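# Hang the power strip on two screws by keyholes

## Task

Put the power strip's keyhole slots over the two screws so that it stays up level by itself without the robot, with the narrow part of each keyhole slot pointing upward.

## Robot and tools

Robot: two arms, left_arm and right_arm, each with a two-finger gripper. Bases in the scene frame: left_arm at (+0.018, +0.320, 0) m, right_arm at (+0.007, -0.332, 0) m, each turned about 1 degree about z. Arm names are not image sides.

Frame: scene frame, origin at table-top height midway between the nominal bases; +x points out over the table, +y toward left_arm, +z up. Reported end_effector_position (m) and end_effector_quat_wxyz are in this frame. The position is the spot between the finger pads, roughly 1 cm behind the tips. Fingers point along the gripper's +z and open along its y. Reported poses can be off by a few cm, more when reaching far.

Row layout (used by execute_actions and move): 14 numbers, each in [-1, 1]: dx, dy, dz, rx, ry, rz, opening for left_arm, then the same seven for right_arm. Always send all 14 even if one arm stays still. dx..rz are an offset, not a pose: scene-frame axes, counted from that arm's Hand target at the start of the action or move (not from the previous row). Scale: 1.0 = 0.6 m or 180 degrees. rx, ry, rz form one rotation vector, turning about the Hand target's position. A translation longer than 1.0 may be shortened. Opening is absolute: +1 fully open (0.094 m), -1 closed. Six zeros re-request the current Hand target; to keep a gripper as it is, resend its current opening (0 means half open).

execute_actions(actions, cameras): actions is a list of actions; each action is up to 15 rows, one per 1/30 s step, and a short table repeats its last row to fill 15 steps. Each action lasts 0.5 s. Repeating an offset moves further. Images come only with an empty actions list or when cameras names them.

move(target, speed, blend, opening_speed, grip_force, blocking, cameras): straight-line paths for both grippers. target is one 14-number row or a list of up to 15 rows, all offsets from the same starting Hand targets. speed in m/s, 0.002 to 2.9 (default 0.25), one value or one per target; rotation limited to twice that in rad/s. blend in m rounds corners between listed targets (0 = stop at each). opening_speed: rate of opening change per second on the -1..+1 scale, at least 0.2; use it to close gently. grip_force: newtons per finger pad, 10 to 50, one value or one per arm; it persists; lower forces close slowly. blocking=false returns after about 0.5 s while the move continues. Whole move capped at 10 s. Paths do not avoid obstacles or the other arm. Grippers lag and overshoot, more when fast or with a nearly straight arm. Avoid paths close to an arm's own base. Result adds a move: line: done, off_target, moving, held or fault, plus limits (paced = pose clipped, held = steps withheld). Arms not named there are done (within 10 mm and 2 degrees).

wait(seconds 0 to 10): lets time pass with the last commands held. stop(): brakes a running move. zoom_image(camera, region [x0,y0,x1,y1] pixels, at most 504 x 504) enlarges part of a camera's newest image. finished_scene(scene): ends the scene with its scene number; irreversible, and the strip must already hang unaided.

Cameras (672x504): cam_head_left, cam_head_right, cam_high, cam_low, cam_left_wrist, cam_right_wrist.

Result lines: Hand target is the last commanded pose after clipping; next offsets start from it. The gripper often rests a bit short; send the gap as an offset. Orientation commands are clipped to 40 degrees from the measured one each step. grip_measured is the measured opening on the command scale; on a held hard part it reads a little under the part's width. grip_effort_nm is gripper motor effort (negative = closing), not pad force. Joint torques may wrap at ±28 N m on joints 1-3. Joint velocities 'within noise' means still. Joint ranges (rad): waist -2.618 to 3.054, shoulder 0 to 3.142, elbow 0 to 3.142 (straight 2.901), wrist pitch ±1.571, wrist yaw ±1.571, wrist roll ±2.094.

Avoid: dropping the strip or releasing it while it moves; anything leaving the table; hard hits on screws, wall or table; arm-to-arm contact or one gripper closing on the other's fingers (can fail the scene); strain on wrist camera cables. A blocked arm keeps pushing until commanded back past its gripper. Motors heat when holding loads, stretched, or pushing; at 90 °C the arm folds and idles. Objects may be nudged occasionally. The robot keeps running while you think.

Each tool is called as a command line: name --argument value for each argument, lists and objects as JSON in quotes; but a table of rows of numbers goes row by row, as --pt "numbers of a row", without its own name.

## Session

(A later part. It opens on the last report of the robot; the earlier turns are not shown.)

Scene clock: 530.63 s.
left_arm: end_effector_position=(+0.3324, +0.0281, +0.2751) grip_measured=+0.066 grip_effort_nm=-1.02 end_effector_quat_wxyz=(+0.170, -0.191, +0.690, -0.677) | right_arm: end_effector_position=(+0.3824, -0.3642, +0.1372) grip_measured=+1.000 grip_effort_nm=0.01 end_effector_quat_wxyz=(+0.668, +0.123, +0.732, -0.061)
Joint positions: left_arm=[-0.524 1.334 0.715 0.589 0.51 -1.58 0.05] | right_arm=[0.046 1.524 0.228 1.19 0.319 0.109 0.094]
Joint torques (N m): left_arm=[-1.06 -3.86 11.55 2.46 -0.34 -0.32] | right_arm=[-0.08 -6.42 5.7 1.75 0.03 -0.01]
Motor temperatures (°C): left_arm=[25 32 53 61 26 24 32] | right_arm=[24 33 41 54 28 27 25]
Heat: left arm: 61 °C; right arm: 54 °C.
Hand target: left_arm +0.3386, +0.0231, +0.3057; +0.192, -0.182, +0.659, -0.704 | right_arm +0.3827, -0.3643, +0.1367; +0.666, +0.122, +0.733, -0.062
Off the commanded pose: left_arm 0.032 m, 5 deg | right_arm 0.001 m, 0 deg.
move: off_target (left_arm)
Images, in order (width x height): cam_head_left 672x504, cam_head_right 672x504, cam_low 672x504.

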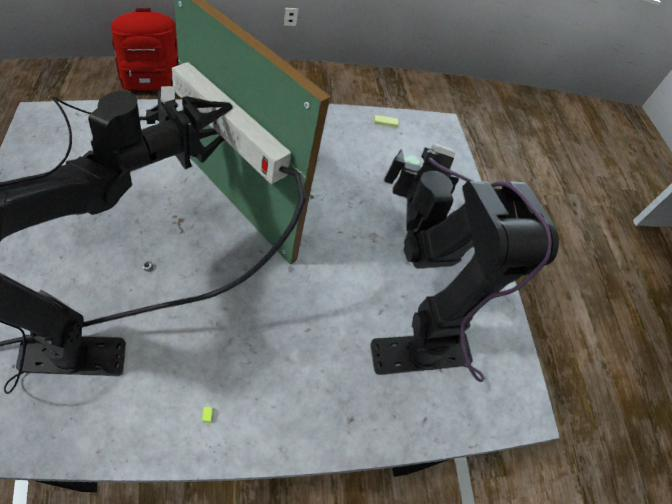

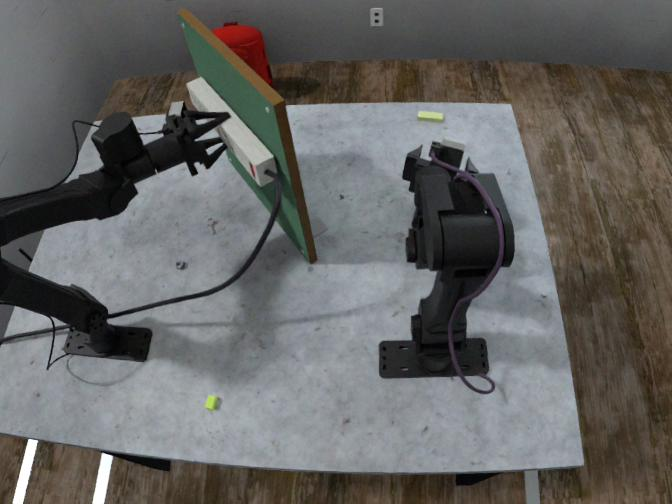

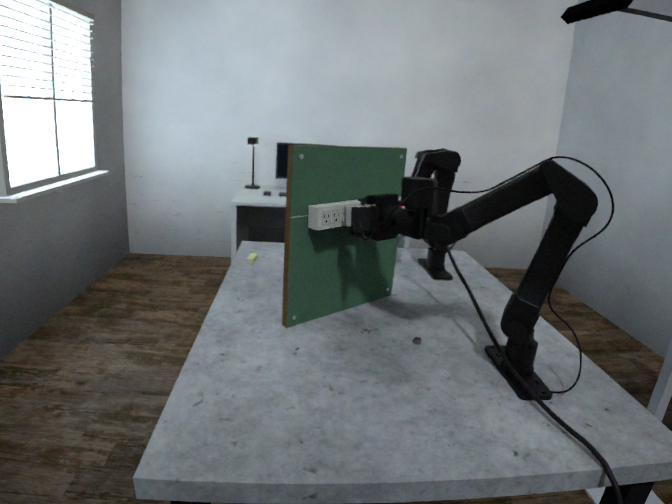

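move --pt "0.006 0.001 -0.012 0 0 0 -0.06 0 0 0 0 0 0 1" --speed 0.03

move --pt "0.006 0.001 -0.008 0 0 0 -0.06 0 0 0 0 0 0 1" --speed 0.03

move --pt "0.006 0.001 -0.004 0 0 0 -0.06 0 0 0 0 0 0 1" --speed 0.03

Scene clock: 536.80 s.
left_arm: end_effector_position=(+0.3325, +0.0277, +0.2753) grip_measured=+0.066 grip_effort_nm=-1.02 end_effector_quat_wxyz=(+0.170, -0.190, +0.690, -0.678) | right_arm: end_effector_position=(+0.3824, -0.3642, +0.1372) grip_measured=+1.000 grip_effort_nm=0.01 end_effector_quat_wxyz=(+0.668, +0.123, +0.732, -0.061)
Joint positions: left_arm=[-0.523 1.337 0.715 0.595 0.514 -1.58 0.05] | right_arm=[0.046 1.524 0.228 1.19 0.319 0.109 0.094]
Joint torques (N m): left_arm=[-0.44 -2.3 10.41 2.67 -0.28 -0.32] | right_arm=[-0.06 -6.45 5.65 1.75 0.03 -0.03]
Motor temperatures (°C): left_arm=[25 32 53 61 26 24 32] | right_arm=[24 33 41 54 28 27 25]
Heat: left arm: 61 °C; right arm: 54 °C.
Hand target: left_arm +0.3421, +0.0236, +0.2984; +0.192, -0.182, +0.659, -0.704 | right_arm +0.3827, -0.3643, +0.1367; +0.666, +0.122, +0.733, -0.062
Off the commanded pose: left_arm 0.026 m, 5 deg | right_arm 0.001 m, 0 deg.
move: off_target (left_arm)

Scene clock: 537.67 s.
left_arm: end_effector_position=(+0.3327, +0.0277, +0.2751) grip_measured=+0.066 grip_effort_nm=-1.02 end_effector_quat_wxyz=(+0.165, -0.182, +0.689, -0.682) | right_arm: end_effector_position=(+0.3824, -0.3642, +0.1372) grip_measured=+1.000 grip_effort_nm=0.01 end_effector_quat_wxyz=(+0.668, +0.123, +0.732, -0.061)
Joint positions: left_arm=[-0.511 1.349 0.715 0.615 0.545 -1.582 0.05] | right_arm=[0.046 1.524 0.228 1.19 0.319 0.109 0.094]
Joint torques (N m): left_arm=[-0.77 -2 9.85 2.77 -0.53 -0.33] | right_arm=[-0.05 -6.45 5.64 1.75 0.04 -0.01]
Motor temperatures (°C): left_arm=[25 32 53 61 26 24 32] | right_arm=[24 33 41 54 28 27 25]
Heat: left arm: 61 °C; right arm: 54 °C.
Hand target: left_arm +0.3458, +0.0242, +0.2937; +0.192, -0.182, +0.659, -0.704 | right_arm +0.3827, -0.3643, +0.1367; +0.666, +0.122, +0.733, -0.062
Off the commanded pose: left_arm 0.023 m, 5 deg | right_arm 0.001 m, 0 deg.
move: off_target (left_arm)

Scene clock: 538.50 s.
left_arm: end_effector_position=(+0.3328, +0.0279, +0.2748) grip_measured=+0.066 grip_effort_nm=-1.02 end_effector_quat_wxyz=(+0.160, -0.175, +0.688, -0.686) | right_arm: end_effector_position=(+0.3824, -0.3642, +0.1372) grip_measured=+1.000 grip_effort_nm=0.01 end_effector_quat_wxyz=(+0.668, +0.123, +0.732, -0.061)
Joint positions: left_arm=[-0.5 1.36 0.713 0.637 0.573 -1.585 0.05] | right_arm=[0.046 1.524 0.228 1.19 0.319 0.109 0.094]
Joint torques (N m): left_arm=[-0.51 -1.89 10.02 2.68 -0.7 -0.31] | right_arm=[-0.08 -6.45 5.64 1.74 0.03 -0.01]
Motor temperatures (°C): left_arm=[25 32 53 61 26 24 32] | right_arm=[24 33 41 54 28 27 25]
Heat: left arm: 61 °C; right arm: 54 °C.
Hand target: left_arm +0.3494, +0.0248, +0.2913; +0.192, -0.182, +0.659, -0.704 | right_arm +0.3827, -0.3643, +0.1367; +0.666, +0.122, +0.733, -0.062
Off the commanded pose: left_arm 0.024 m, 5 deg | right_arm 0.001 m, 0 deg.
move: off_target (left_arm)

move --pt "-0.018 0.02 0.005 0 0 0 -0.06 0 0 0 0 0 0 1" --pt "-0.018 0.022 0.01 0 0 0 -0.06 0 0 0 0 0 0 1" --pt "-0.009 0.003 0.016 0 0 0 -0.06 0 0 0 0 0 0 1" --speed 0.05

Scene clock: 545.60 s.
left_arm: end_effector_position=(+0.3323, +0.0285, +0.2737) grip_measured=+0.066 grip_effort_nm=-1.02 end_effector_quat_wxyz=(+0.165, -0.176, +0.685, -0.688) | right_arm: end_effector_position=(+0.3824, -0.3642, +0.1372) grip_measured=+1.000 grip_effort_nm=0.01 end_effector_quat_wxyz=(+0.668, +0.123, +0.732, -0.061)
Joint positions: left_arm=[-0.505 1.359 0.699 0.66 0.559 -1.587 0.05] | right_arm=[0.046 1.524 0.228 1.19 0.319 0.109 0.094]
Joint torques (N m): left_arm=[-0.69 -4.3 12.34 2.08 -0.66 -0.26] | right_arm=[-0.02 -6.43 5.67 1.76 0.03 -0.01]
Motor temperatures (°C): left_arm=[25 32 54 63 27 24 32] | right_arm=[24 33 41 54 28 27 25]
Heat: left arm: 63 °C; right arm: 54 °C.
Hand target: left_arm +0.3439, +0.0266, +0.3009; +0.192, -0.182, +0.659, -0.704 | right_arm +0.3827, -0.3643, +0.1367; +0.666, +0.122, +0.733, -0.062
Off the commanded pose: left_arm 0.030 m, 5 deg | right_arm 0.001 m, 0 deg.
move: off_target (left_arm)

move --pt "-0.016 0.034 0.01 0 0 0 -0.06 0 0 0 0 0 0 1" --speed 0.06 --cameras '["cam_head_left","cam_head_right","cam_low"]'

zoom_image --camera "cam_head_right" --region '[170, 80, 290, 200]'

zoom_image --camera "cam_low" --region '[280, 140, 430, 290]'

zoom_image --camera "cam_head_left" --region '[160, 60, 300, 200]'

Scene clock: 552.03 s.
left_arm: end_effector_position=(+0.3356, +0.0415, +0.2752) grip_measured=+0.066 grip_effort_nm=-1.02 end_effector_quat_wxyz=(+0.170, -0.194, +0.688, -0.679) | right_arm: end_effector_position=(+0.3824, -0.3642, +0.1372) grip_measured=+1.000 grip_effort_nm=0.01 end_effector_quat_wxyz=(+0.668, +0.123, +0.732, -0.061)
Joint positions: left_arm=[-0.474 1.319 0.699 0.595 0.557 -1.587 0.05] | right_arm=[0.046 1.524 0.228 1.19 0.319 0.109 0.094]
Joint torques (N m): left_arm=[0.69 -7.43 9.1 2.18 -0.09 -0.28] | right_arm=[-0.03 -6.43 5.68 1.76 0.03 -0.03]
Motor temperatures (°C): left_arm=[25 32 54 62 27 24 32] | right_arm=[24 33 41 54 28 27 25]
Heat: left arm: 62 °C; right arm: 54 °C.
Hand target: left_arm +0.3343, +0.0470, +0.3069; +0.192, -0.182, +0.659, -0.704 | right_arm +0.3827, -0.3643, +0.1367; +0.666, +0.122, +0.733, -0.062
Off the commanded pose: left_arm 0.032 m, 5 deg | right_arm 0.001 m, 0 deg.
move: off_target (left_arm)
Images, in order (width x height): cam_head_left 672x504, cam_head_right 672x504, cam_low 672x504.

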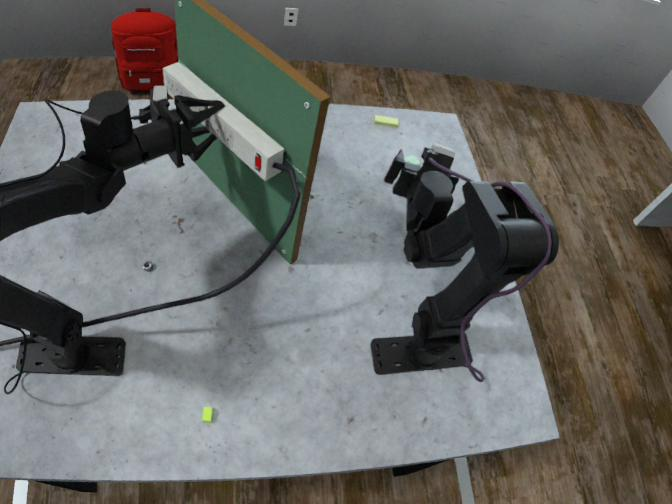

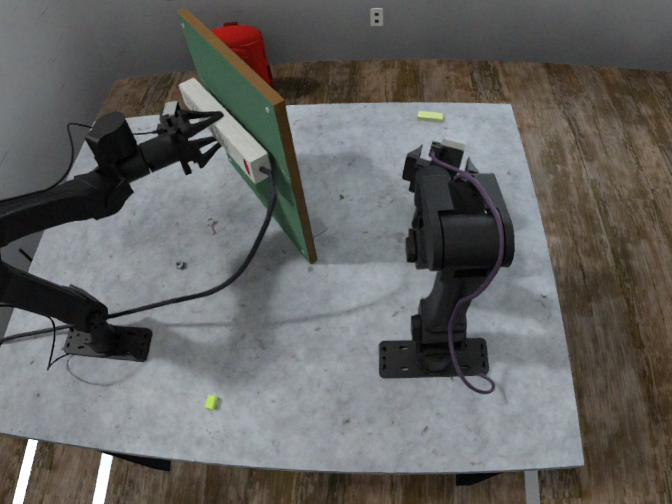

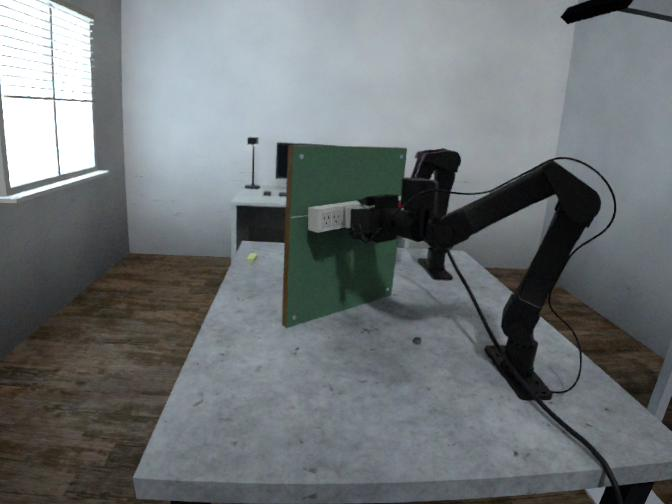

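Scaled by 4.200 from the camera's 672x504 image, which has a finer 960x720 frame.

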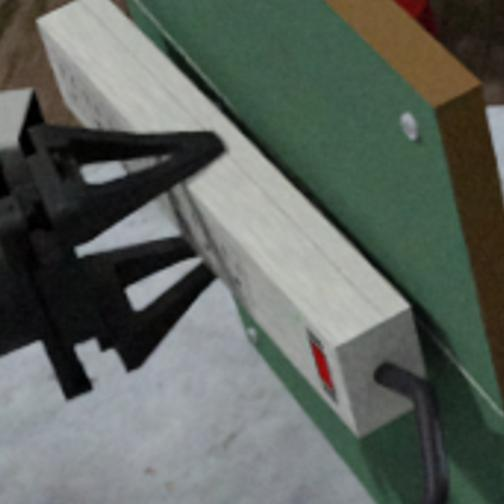

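Scaled by 3.360 from the camera's 672x504 image, which has a finer 960x720 frame.

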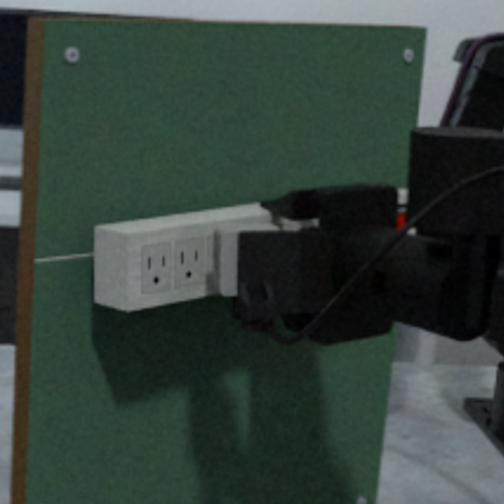

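Scaled by 3.600 from the camera's 672x504 image, which has a finer 960x720 frame.

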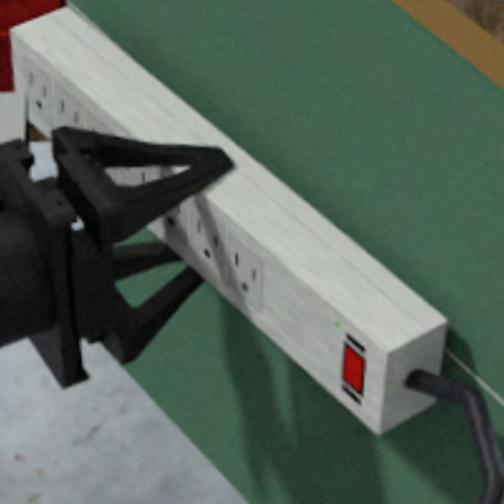

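move --pt "0 0.004 0.01 0.006 -0.012 -0.014 -0.06 0 0 0 0 0 0 1" --pt "0 0.004 0.0 0.004 -0.008 -0.011 -0.06 0 0 0 0 0 0 1" --speed 0.06 --cameras '["cam_head_left","cam_head_right","cam_low"]'

zoom_image --camera "cam_head_right" --region '[170, 80, 290, 200]'

zoom_image --camera "cam_low" --region '[280, 140, 430, 290]'

zoom_image --camera "cam_head_left" --region '[160, 60, 300, 200]'

Scene clock: 563.67 s.
left_arm: end_effector_position=(+0.3336, +0.0462, +0.2735) grip_measured=+0.066 grip_effort_nm=-1.02 end_effector_quat_wxyz=(+0.160, -0.177, +0.694, -0.679) | right_arm: end_effector_position=(+0.3824, -0.3642, +0.1372) grip_measured=+1.000 grip_effort_nm=0.01 end_effector_quat_wxyz=(+0.668, +0.123, +0.732, -0.061)
Joint positions: left_arm=[-0.439 1.319 0.699 0.587 0.63 -1.571 0.05] | right_arm=[0.046 1.524 0.228 1.19 0.319 0.109 0.094]
Joint torques (N m): left_arm=[0.23 -6.58 9.39 2.4 -0.19 -0.23] | right_arm=[-0.05 -6.46 5.65 1.76 0.04 -0.02]
Motor temperatures (°C): left_arm=[25 33 52 63 26 24 32] | right_arm=[24 33 41 54 28 27 25]
Heat: left arm: 63 °C; right arm: 54 °C.
Hand target: left_arm +0.3343, +0.0494, +0.3069; +0.189, -0.161, +0.664, -0.705 | right_arm +0.3827, -0.3643, +0.1367; +0.666, +0.122, +0.733, -0.062
Off the commanded pose: left_arm 0.033 m, 6 deg | right_arm 0.001 m, 0 deg.
move: off_target (left_arm)
Images, in order (width x height): cam_head_left 672x504, cam_head_right 672x504, cam_low 672x504.

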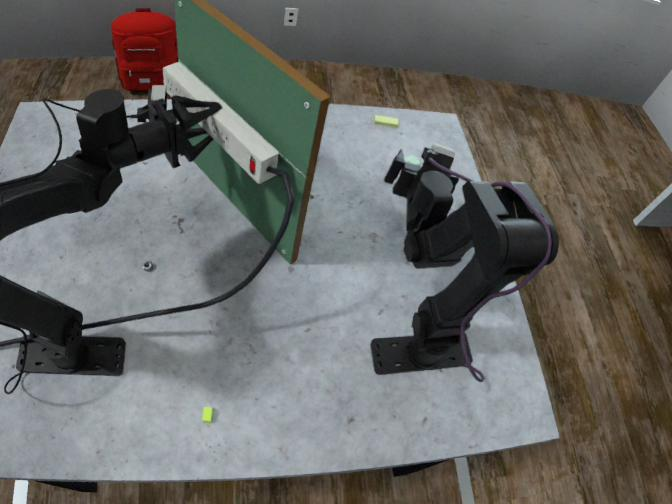

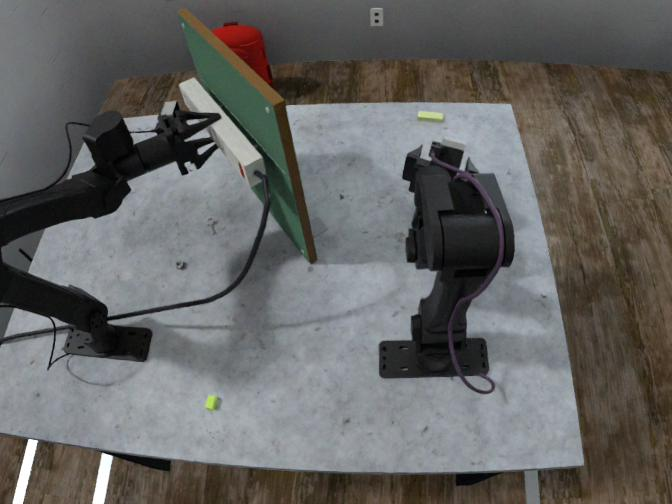

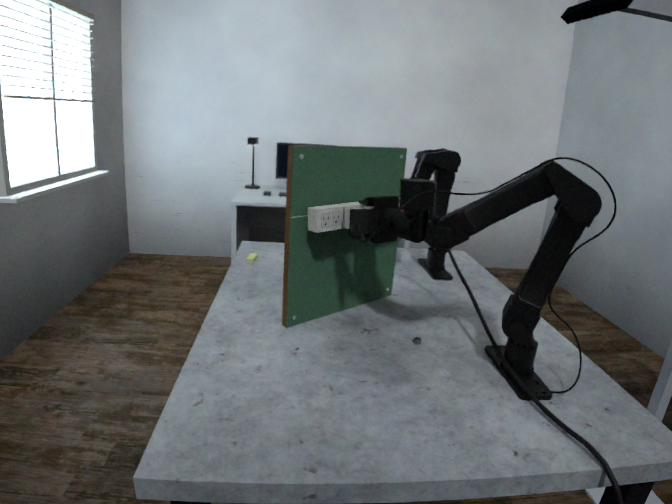

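Scaled by 4.200 from the camera's 672x504 image, which has a finer 960x720 frame.

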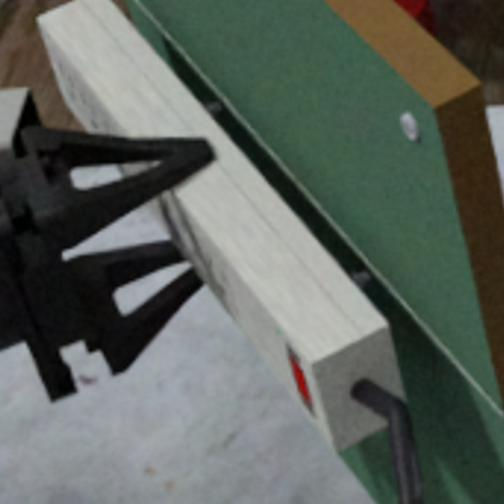

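Scaled by 3.360 from the camera's 672x504 image, which has a finer 960x720 frame.

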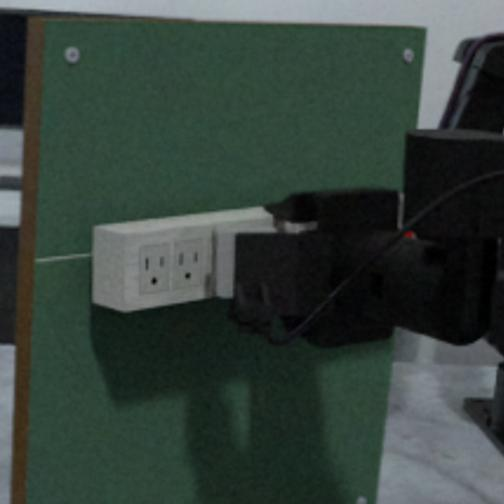

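Scaled by 3.600 from the camera's 672x504 image, which has a finer 960x720 frame.

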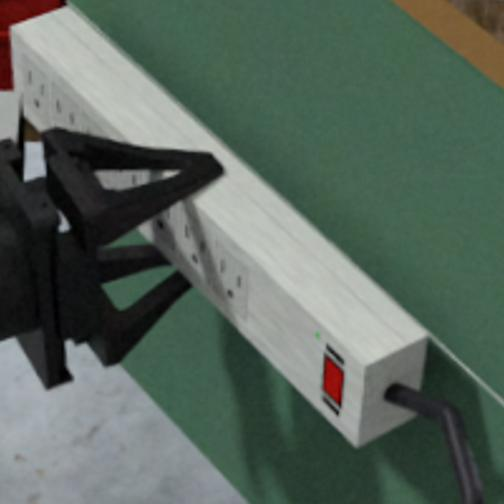

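move --target '[0.017,-0.035,0.01,0,0,0,-0.06,0,0,0,0,0,0,1]' --speed 0.06 --cameras '["cam_head_left","cam_head_right","cam_low"]'

zoom_image --camera "cam_low" --region '[280, 140, 430, 290]'

zoom_image --camera "cam_head_right" --region '[170, 80, 290, 200]'

Scene clock: 584.10 s.
left_arm: end_effector_position=(+0.3363, +0.0331, +0.2730) grip_measured=+0.066 grip_effort_nm=-1.02 end_effector_quat_wxyz=(+0.159, -0.179, +0.696, -0.677) | right_arm: end_effector_position=(+0.3824, -0.3642, +0.1372) grip_measured=+1.000 grip_effort_nm=0.01 end_effector_quat_wxyz=(+0.668, +0.123, +0.732, -0.061)
Joint positions: left_arm=[-0.48 1.353 0.727 0.587 0.587 -1.571 0.05] | right_arm=[0.046 1.524 0.228 1.19 0.319 0.109 0.094]
Joint torques (N m): left_arm=[-0.42 -4.75 13.6 2.25 -0.23 -0.18] | right_arm=[-0.05 -6.43 5.7 1.75 0.03 -0.02]
Motor temperatures (°C): left_arm=[25 33 51 61 26 24 32] | right_arm=[24 33 41 54 28 27 25]
Heat: left arm: 61 °C; right arm: 54 °C.
Hand target: left_arm +0.3445, +0.0284, +0.3131; +0.189, -0.161, +0.664, -0.705 | right_arm +0.3827, -0.3643, +0.1367; +0.666, +0.122, +0.733, -0.062
Off the commanded pose: left_arm 0.041 m, 6 deg | right_arm 0.001 m, 0 deg.
move: off_target (left_arm)
Images, in order (width x height): cam_head_left 672x504, cam_head_right 672x504, cam_low 672x504.

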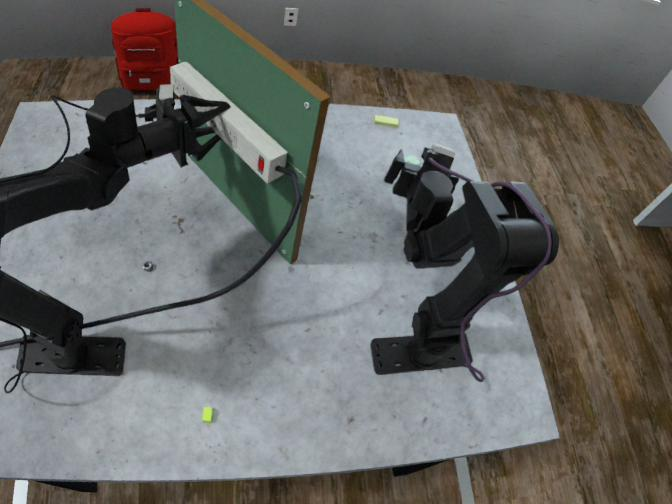

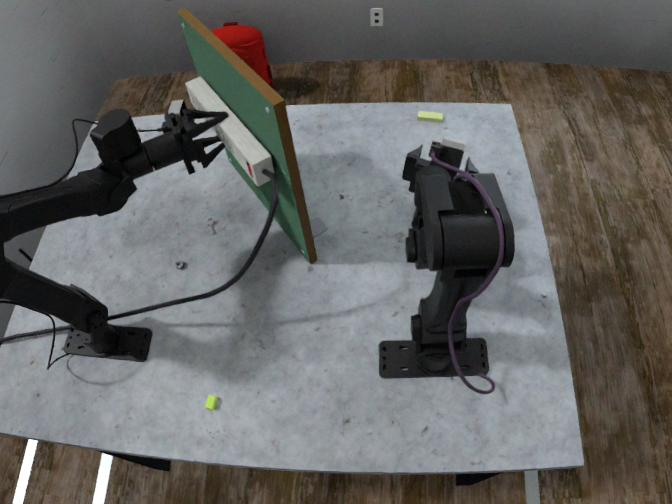

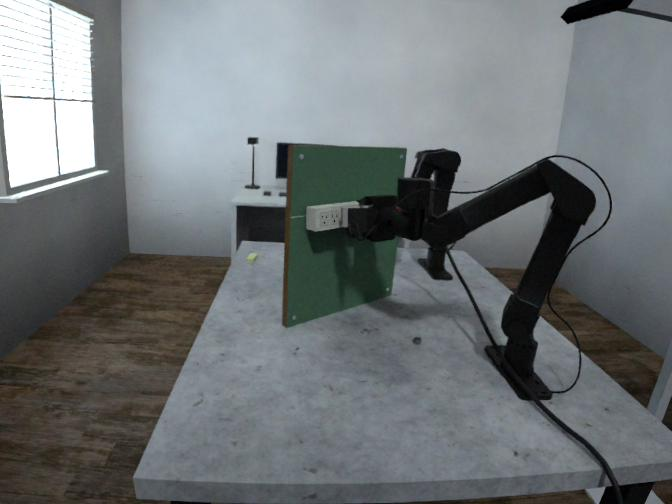

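Scaled by 3.360 from the camera's 672x504 image, which has a finer 960x720 frame.

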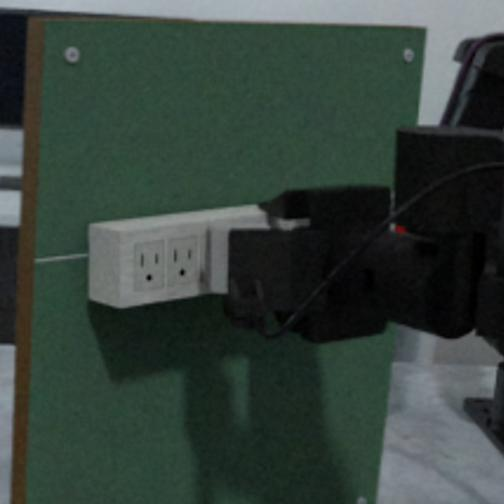

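Scaled by 4.200 from the camera's 672x504 image, which has a finer 960x720 frame.

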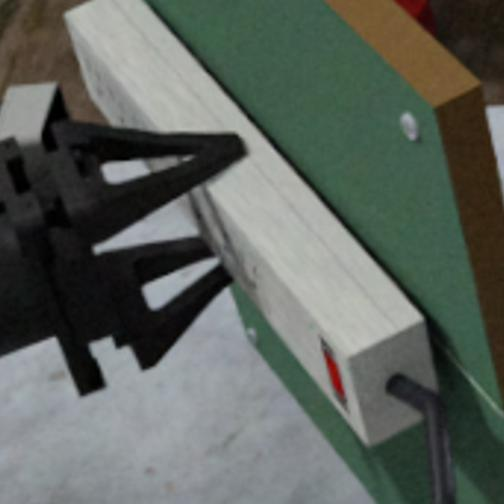

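move --target '[0.012,-0.036,0.014,0,0,0,-0.06,0,0,0,0,0,0,1]' --speed 0.06

move --target '[-0.003,-0.005,0.012,0,0,0,-0.06,0,0,0,0,0,0,1]' --speed 0.06 --cameras '["cam_head_left","cam_head_right","cam_low"]'

zoom_image --camera "cam_low" --region '[280, 140, 430, 290]'

zoom_image --camera "cam_head_right" --region '[170, 80, 290, 200]'

Scene clock: 593.57 s.
left_arm: end_effector_position=(+0.3367, +0.0300, +0.2733) grip_measured=+0.066 grip_effort_nm=-1.02 end_effector_quat_wxyz=(+0.155, -0.182, +0.702, -0.671) | right_arm: end_effector_position=(+0.3824, -0.3642, +0.1372) grip_measured=+1.000 grip_effort_nm=0.01 end_effector_quat_wxyz=(+0.668, +0.123, +0.732, -0.061)
Joint positions: left_arm=[-0.489 1.353 0.751 0.54 0.581 -1.563 0.05] | right_arm=[0.046 1.524 0.228 1.19 0.319 0.109 0.094]
Joint torques (N m): left_arm=[-3.62 -1.91 17.42 2.51 -0.68 -0.26] | right_arm=[-0.05 -6.45 5.68 1.75 0.03 -0.02]
Motor temperatures (°C): left_arm=[25 33 54 61 26 24 32] | right_arm=[24 33 41 54 28 27 25]
Heat: left arm: 61 °C; right arm: 54 °C.
Hand target: left_arm +0.3517, +0.0067, +0.3213; +0.189, -0.161, +0.664, -0.705 | right_arm +0.3827, -0.3643, +0.1367; +0.666, +0.122, +0.733, -0.062
Off the commanded pose: left_arm 0.055 m, 7 deg | right_arm 0.001 m, 0 deg.
move: off_target (left_arm)

Scene clock: 594.53 s.
left_arm: end_effector_position=(+0.3368, +0.0298, +0.2740) grip_measured=+0.066 grip_effort_nm=-1.02 end_effector_quat_wxyz=(+0.153, -0.186, +0.708, -0.664) | right_arm: end_effector_position=(+0.3824, -0.3642, +0.1372) grip_measured=+1.000 grip_effort_nm=0.01 end_effector_quat_wxyz=(+0.668, +0.123, +0.732, -0.061)
Joint positions: left_arm=[-0.491 1.345 0.771 0.488 0.574 -1.554 0.05] | right_arm=[0.046 1.524 0.228 1.19 0.319 0.109 0.094]
Joint torques (N m): left_arm=[-4.08 -2.47 17.21 2.69 -0.73 -0.44] | right_arm=[-0.05 -6.45 5.67 1.76 0.03 -0.01]
Motor temperatures (°C): left_arm=[25 33 54 61 26 24 32] | right_arm=[24 33 41 54 28 27 25]
Heat: left arm: 61 °C; right arm: 54 °C.
Hand target: left_arm +0.3500, +0.0038, +0.3284; +0.189, -0.161, +0.664, -0.705 | right_arm +0.3827, -0.3643, +0.1367; +0.666, +0.122, +0.733, -0.062
Off the commanded pose: left_arm 0.062 m, 9 deg | right_arm 0.001 m, 0 deg.
move: off_target (left_arm)
Images, in order (width x height): cam_head_left 672x504, cam_head_right 672x504, cam_low 672x504.

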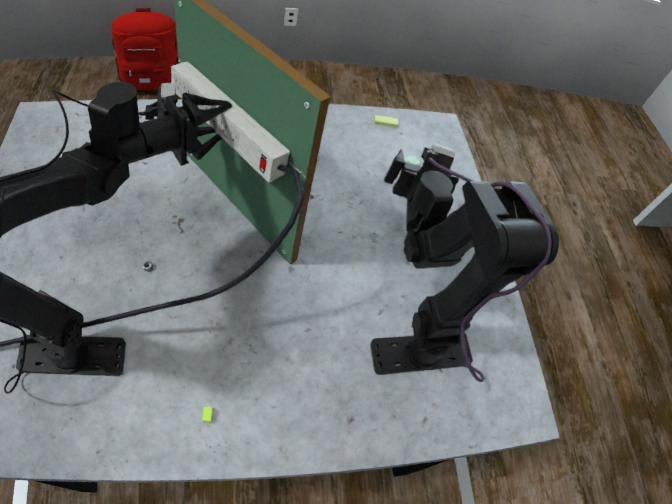

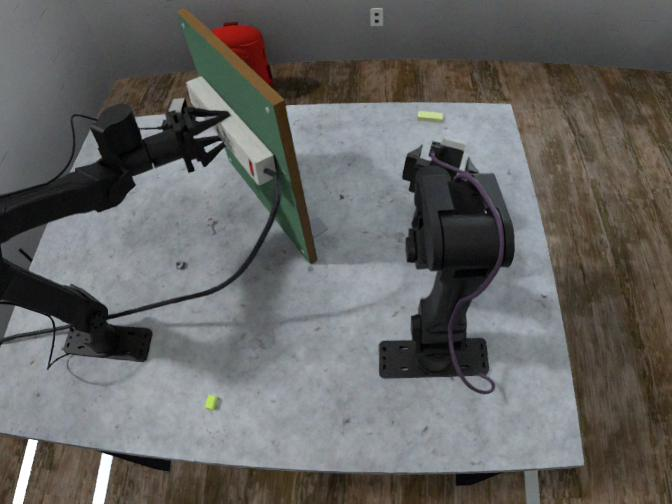

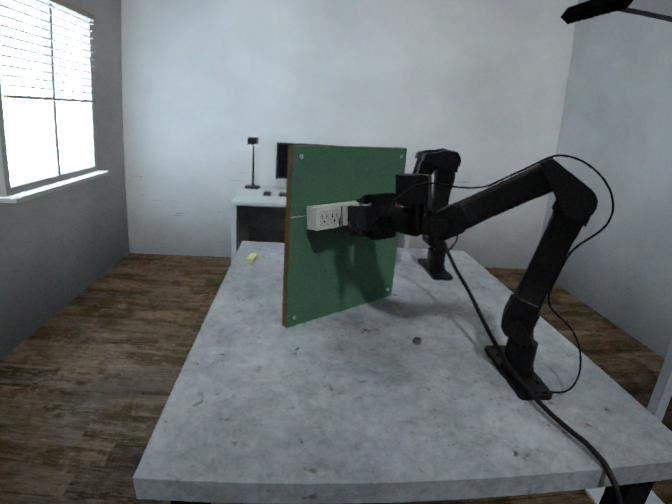

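Scaled by 3.360 from the camera's 672x504 image, which has a finer 960x720 frame.

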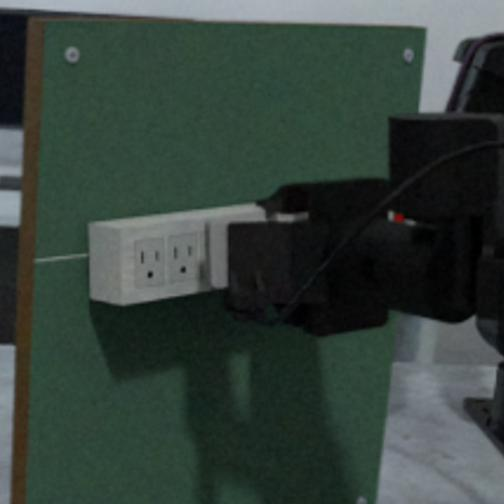

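Scaled by 4.200 from the camera's 672x504 image, which has a finer 960x720 frame.

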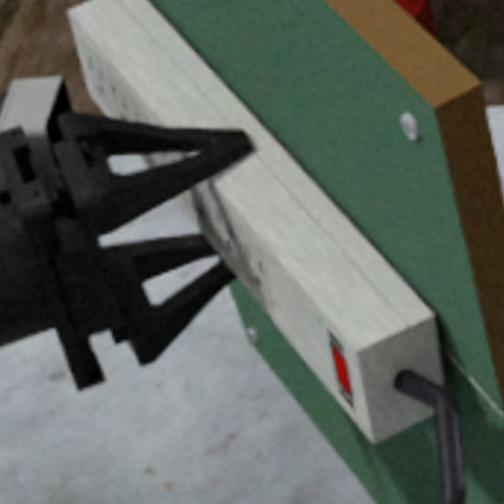

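move --pt "-0.016 0.018 0.002 -0.024 -0.015 0 -0.06 0 0 0 0 0 0 1" --pt "-0.018 0.004 0.002 -0.024 -0.015 0 -0.06 0 0 0 0 0 0 1" --speed 0.05 --cameras '["cam_head_left","cam_head_right","cam_low"]'

zoom_image --camera "cam_low" --region '[280, 140, 430, 290]'

zoom_image --camera "cam_head_right" --region '[170, 80, 290, 200]'

Scene clock: 603.67 s.
left_arm: end_effector_position=(+0.3363, +0.0300, +0.2756) grip_measured=+0.066 grip_effort_nm=-1.02 end_effector_quat_wxyz=(+0.162, -0.186, +0.696, -0.674) | right_arm: end_effector_position=(+0.3824, -0.3642, +0.1372) grip_measured=+1.000 grip_effort_nm=0.01 end_effector_quat_wxyz=(+0.668, +0.123, +0.732, -0.061)
Joint positions: left_arm=[-0.499 1.346 0.741 0.561 0.555 -1.572 0.05] | right_arm=[0.046 1.524 0.228 1.19 0.319 0.109 0.094]
Joint torques (N m): left_arm=[-4.71 -3.06 12.21 3.56 -0.68 -0.59] | right_arm=[-0.06 -6.43 5.67 1.74 0.03 -0.02]
Motor temperatures (°C): left_arm=[26 32 60 66 27 24 32] | right_arm=[24 33 41 54 28 27 25]
Heat: left arm: 66 °C; right arm: 54 °C.
Hand target: left_arm +0.3391, +0.0062, +0.3297; +0.198, -0.151, +0.632, -0.733 | right_arm +0.3827, -0.3643, +0.1367; +0.666, +0.122, +0.733, -0.062
Off the commanded pose: left_arm 0.059 m, 12 deg | right_arm 0.001 m, 0 deg.
move: off_target (left_arm)
Images, in order (width x height): cam_head_left 672x504, cam_head_right 672x504, cam_low 672x504.

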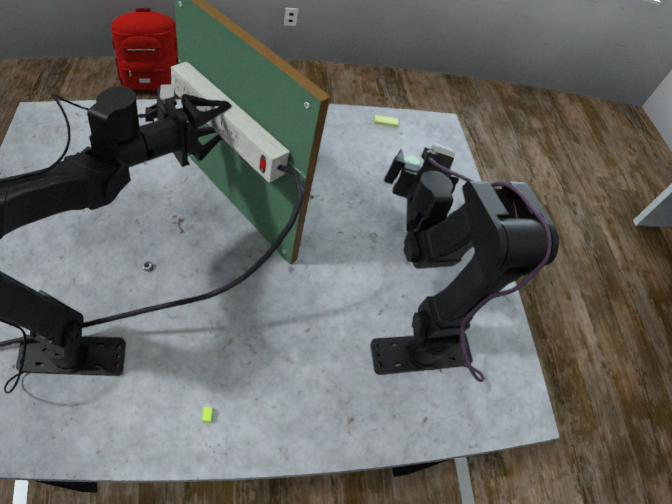

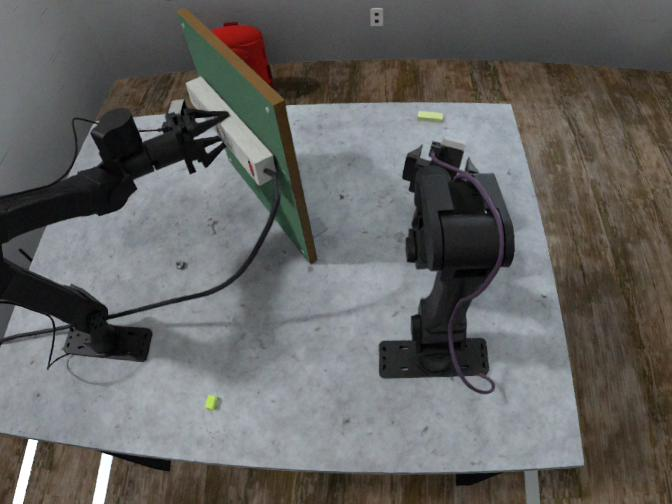

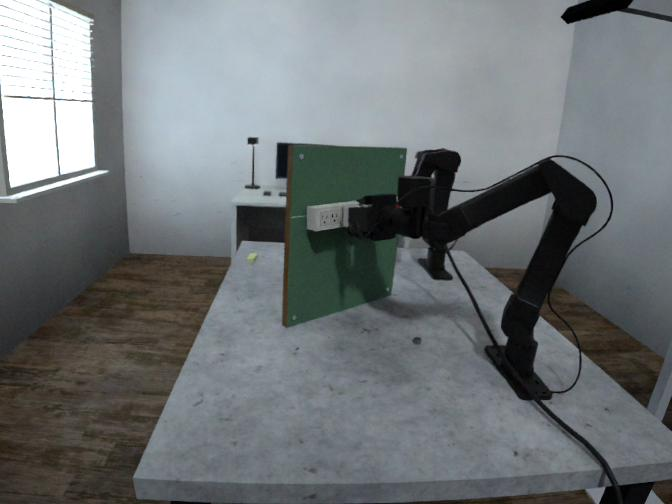

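Scaled by 3.360 from the camera's 672x504 image, which has a finer 960x720 frame.

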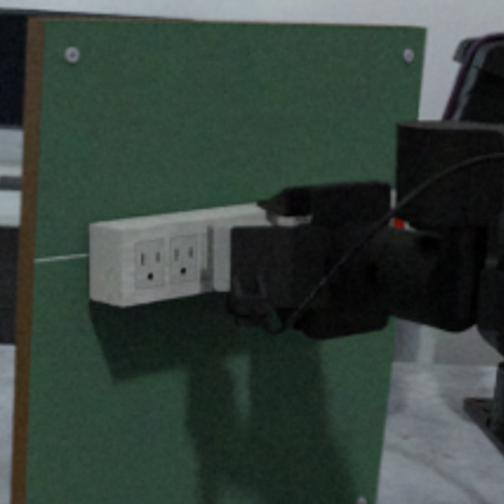

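Scaled by 4.200 from the camera's 672x504 image, which has a finer 960x720 frame.

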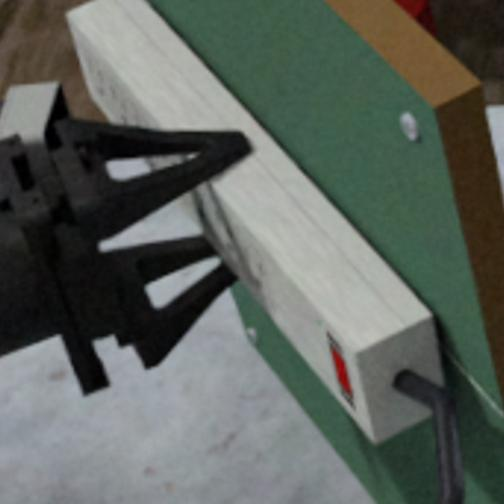

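move --target '[0.006,-0.006,0.0,0,0,-0.025,-0.06,0,0,0,0,0,0,1]' --speed 0.05 --cameras '["cam_head_left","cam_head_right","cam_low"]'

zoom_image --camera "cam_low" --region '[280, 140, 430, 290]'

zoom_image --camera "cam_head_right" --region '[170, 80, 290, 200]'

zoom_image --camera "cam_head_left" --region '[160, 60, 300, 200]'

Scene clock: 611.07 s.
left_arm: end_effector_position=(+0.3360, +0.0296, +0.2747) grip_measured=+0.066 grip_effort_nm=-1.02 end_effector_quat_wxyz=(+0.148, -0.168, +0.694, -0.684) | right_arm: end_effector_position=(+0.3824, -0.3642, +0.1372) grip_measured=+1.000 grip_effort_nm=0.01 end_effector_quat_wxyz=(+0.668, +0.123, +0.732, -0.061)
Joint positions: left_arm=[-0.474 1.374 0.739 0.61 0.626 -1.58 0.05] | right_arm=[0.046 1.524 0.228 1.19 0.319 0.109 0.094]
Joint torques (N m): left_arm=[-3.74 -1.66 15.39 3.25 -0.16 -0.7] | right_arm=[-0.03 -6.43 5.68 1.76 0.03 -0.01]
Motor temperatures (°C): left_arm=[26 32 60 70 27 24 32] | right_arm=[24 33 41 54 28 27 25]
Heat: left arm: 70 °C; right arm: 54 °C.
Hand target: left_arm +0.3428, +0.0027, +0.3298; +0.170, -0.126, +0.638, -0.741 | right_arm +0.3827, -0.3643, +0.1367; +0.666, +0.122, +0.733, -0.062
Off the commanded pose: left_arm 0.062 m, 11 deg | right_arm 0.001 m, 0 deg.
move: off_target (left_arm)
Images, in order (width x height): cam_head_left 672x504, cam_head_right 672x504, cam_low 672x504.

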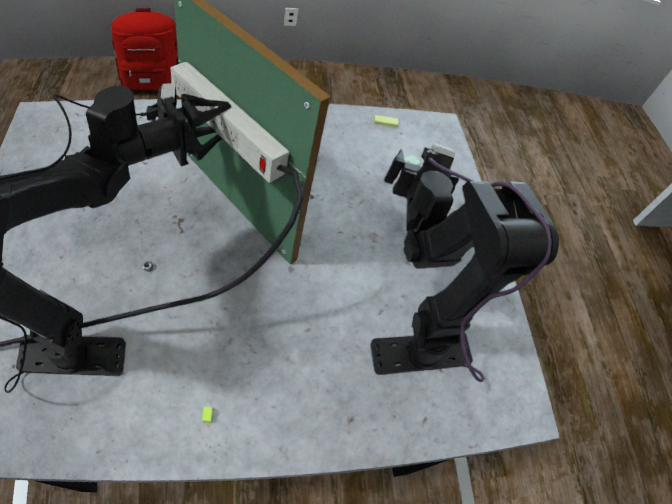

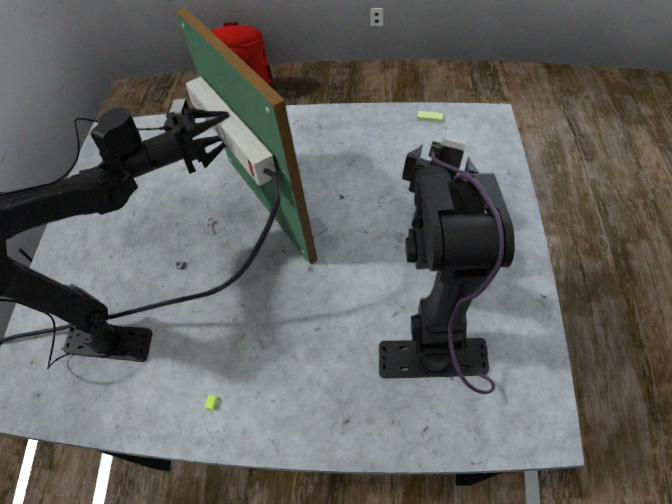

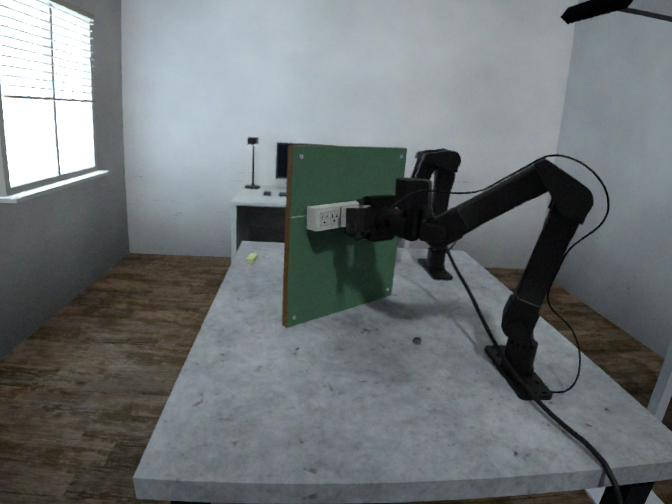

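Scaled by 3.360 from the camera's 672x504 image, which has a finer 960x720 frame.

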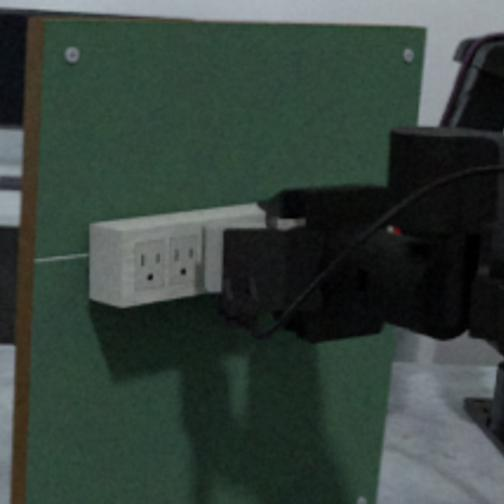

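Scaled by 4.200 from the camera's 672x504 image, which has a finer 960x720 frame.

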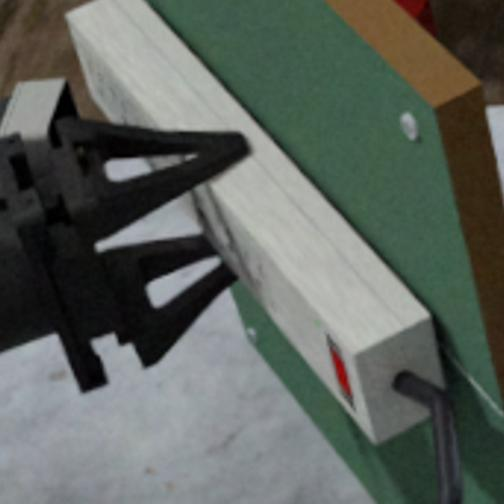

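Scaled by 3.600 from the camera's 672x504 image, which has a finer 960x720 frame.

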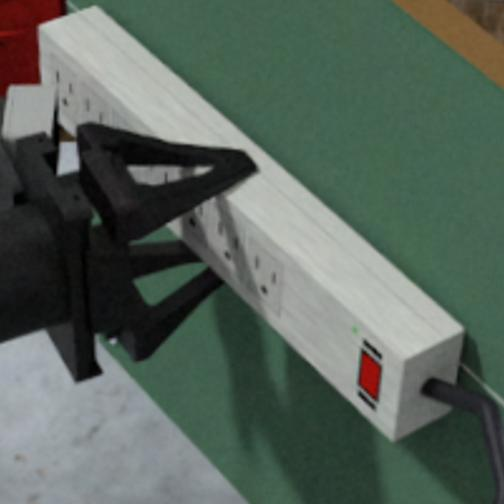

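move --target '[-0.008,0.02,-0.055,0,0,0.012,-0.06,0,0,0,0,0,0,1]' --speed 0.07 --cameras '["cam_head_left","cam_head_right","cam_low"]'

zoom_image --camera "cam_low" --region '[280, 140, 430, 290]'

zoom_image --camera "cam_head_right" --region '[170, 80, 290, 200]'

Scene clock: 616.27 s.
left_arm: end_effector_position=(+0.3355, +0.0311, +0.2718) grip_measured=+0.066 grip_effort_nm=-1.02 end_effector_quat_wxyz=(+0.163, -0.156, +0.666, -0.711) | right_arm: end_effector_position=(+0.3824, -0.3642, +0.1372) grip_measured=+1.000 grip_effort_nm=0.01 end_effector_quat_wxyz=(+0.668, +0.123, +0.732, -0.061)
Joint positions: left_arm=[-0.473 1.424 0.663 0.842 0.621 -1.622 0.05] | right_arm=[0.046 1.524 0.228 1.19 0.319 0.109 0.094]
Joint torques (N m): left_arm=[-3.54 -2.61 11.18 2.52 -0.67 -0.2] | right_arm=[-0.03 -6.43 5.68 1.75 0.03 -0.02]
Motor temperatures (°C): left_arm=[26 32 59 71 27 24 32] | right_arm=[24 33 41 54 28 27 25]
Heat: left arm: 71 °C; right arm: 54 °C.
Hand target: left_arm +0.3380, +0.0147, +0.2967; +0.184, -0.138, +0.635, -0.737 | right_arm +0.3827, -0.3643, +0.1367; +0.666, +0.122, +0.733, -0.062
Off the commanded pose: left_arm 0.030 m, 6 deg | right_arm 0.001 m, 0 deg.
move: off_target (left_arm)
Images, in order (width x height): cam_head_left 672x504, cam_head_right 672x504, cam_low 672x504.

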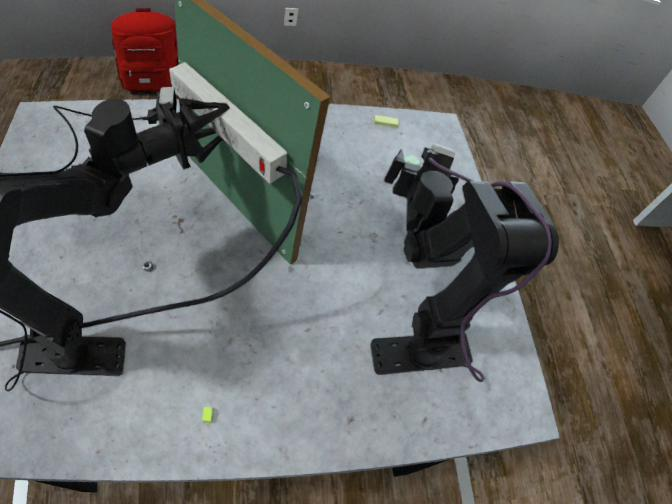

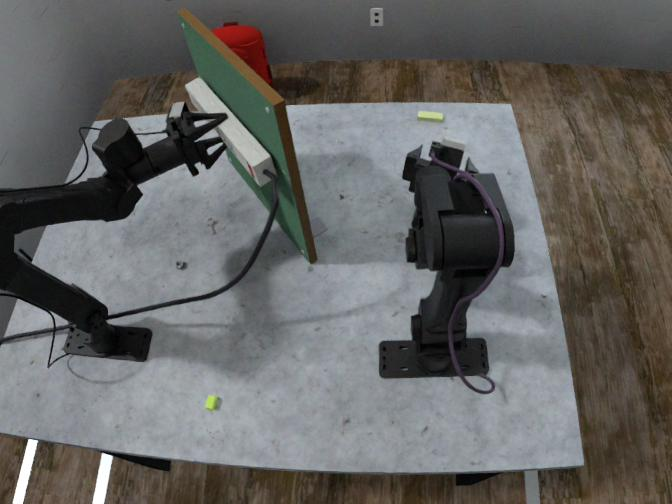

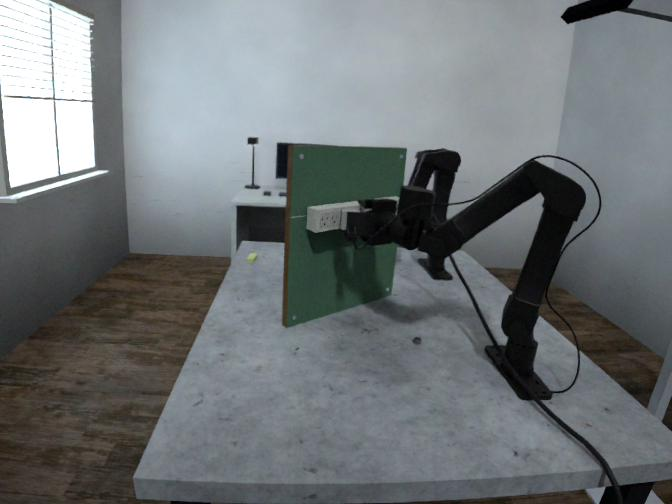

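Scaled by 3.360 from the camera's 672x504 image, which has a finer 960x720 frame.

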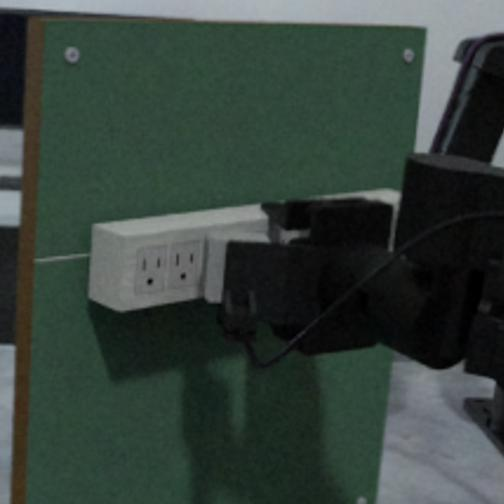

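Scaled by 4.200 from the camera's 672x504 image, which has a finer 960x720 frame.

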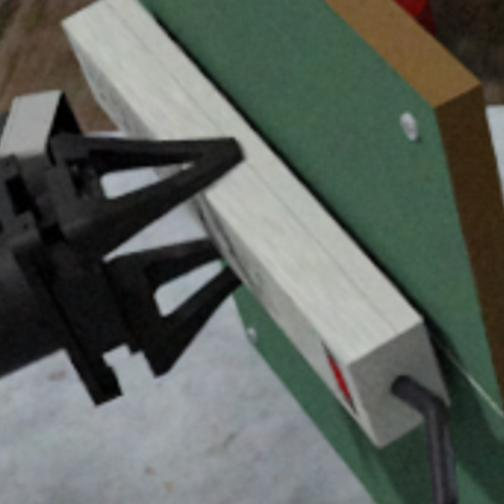

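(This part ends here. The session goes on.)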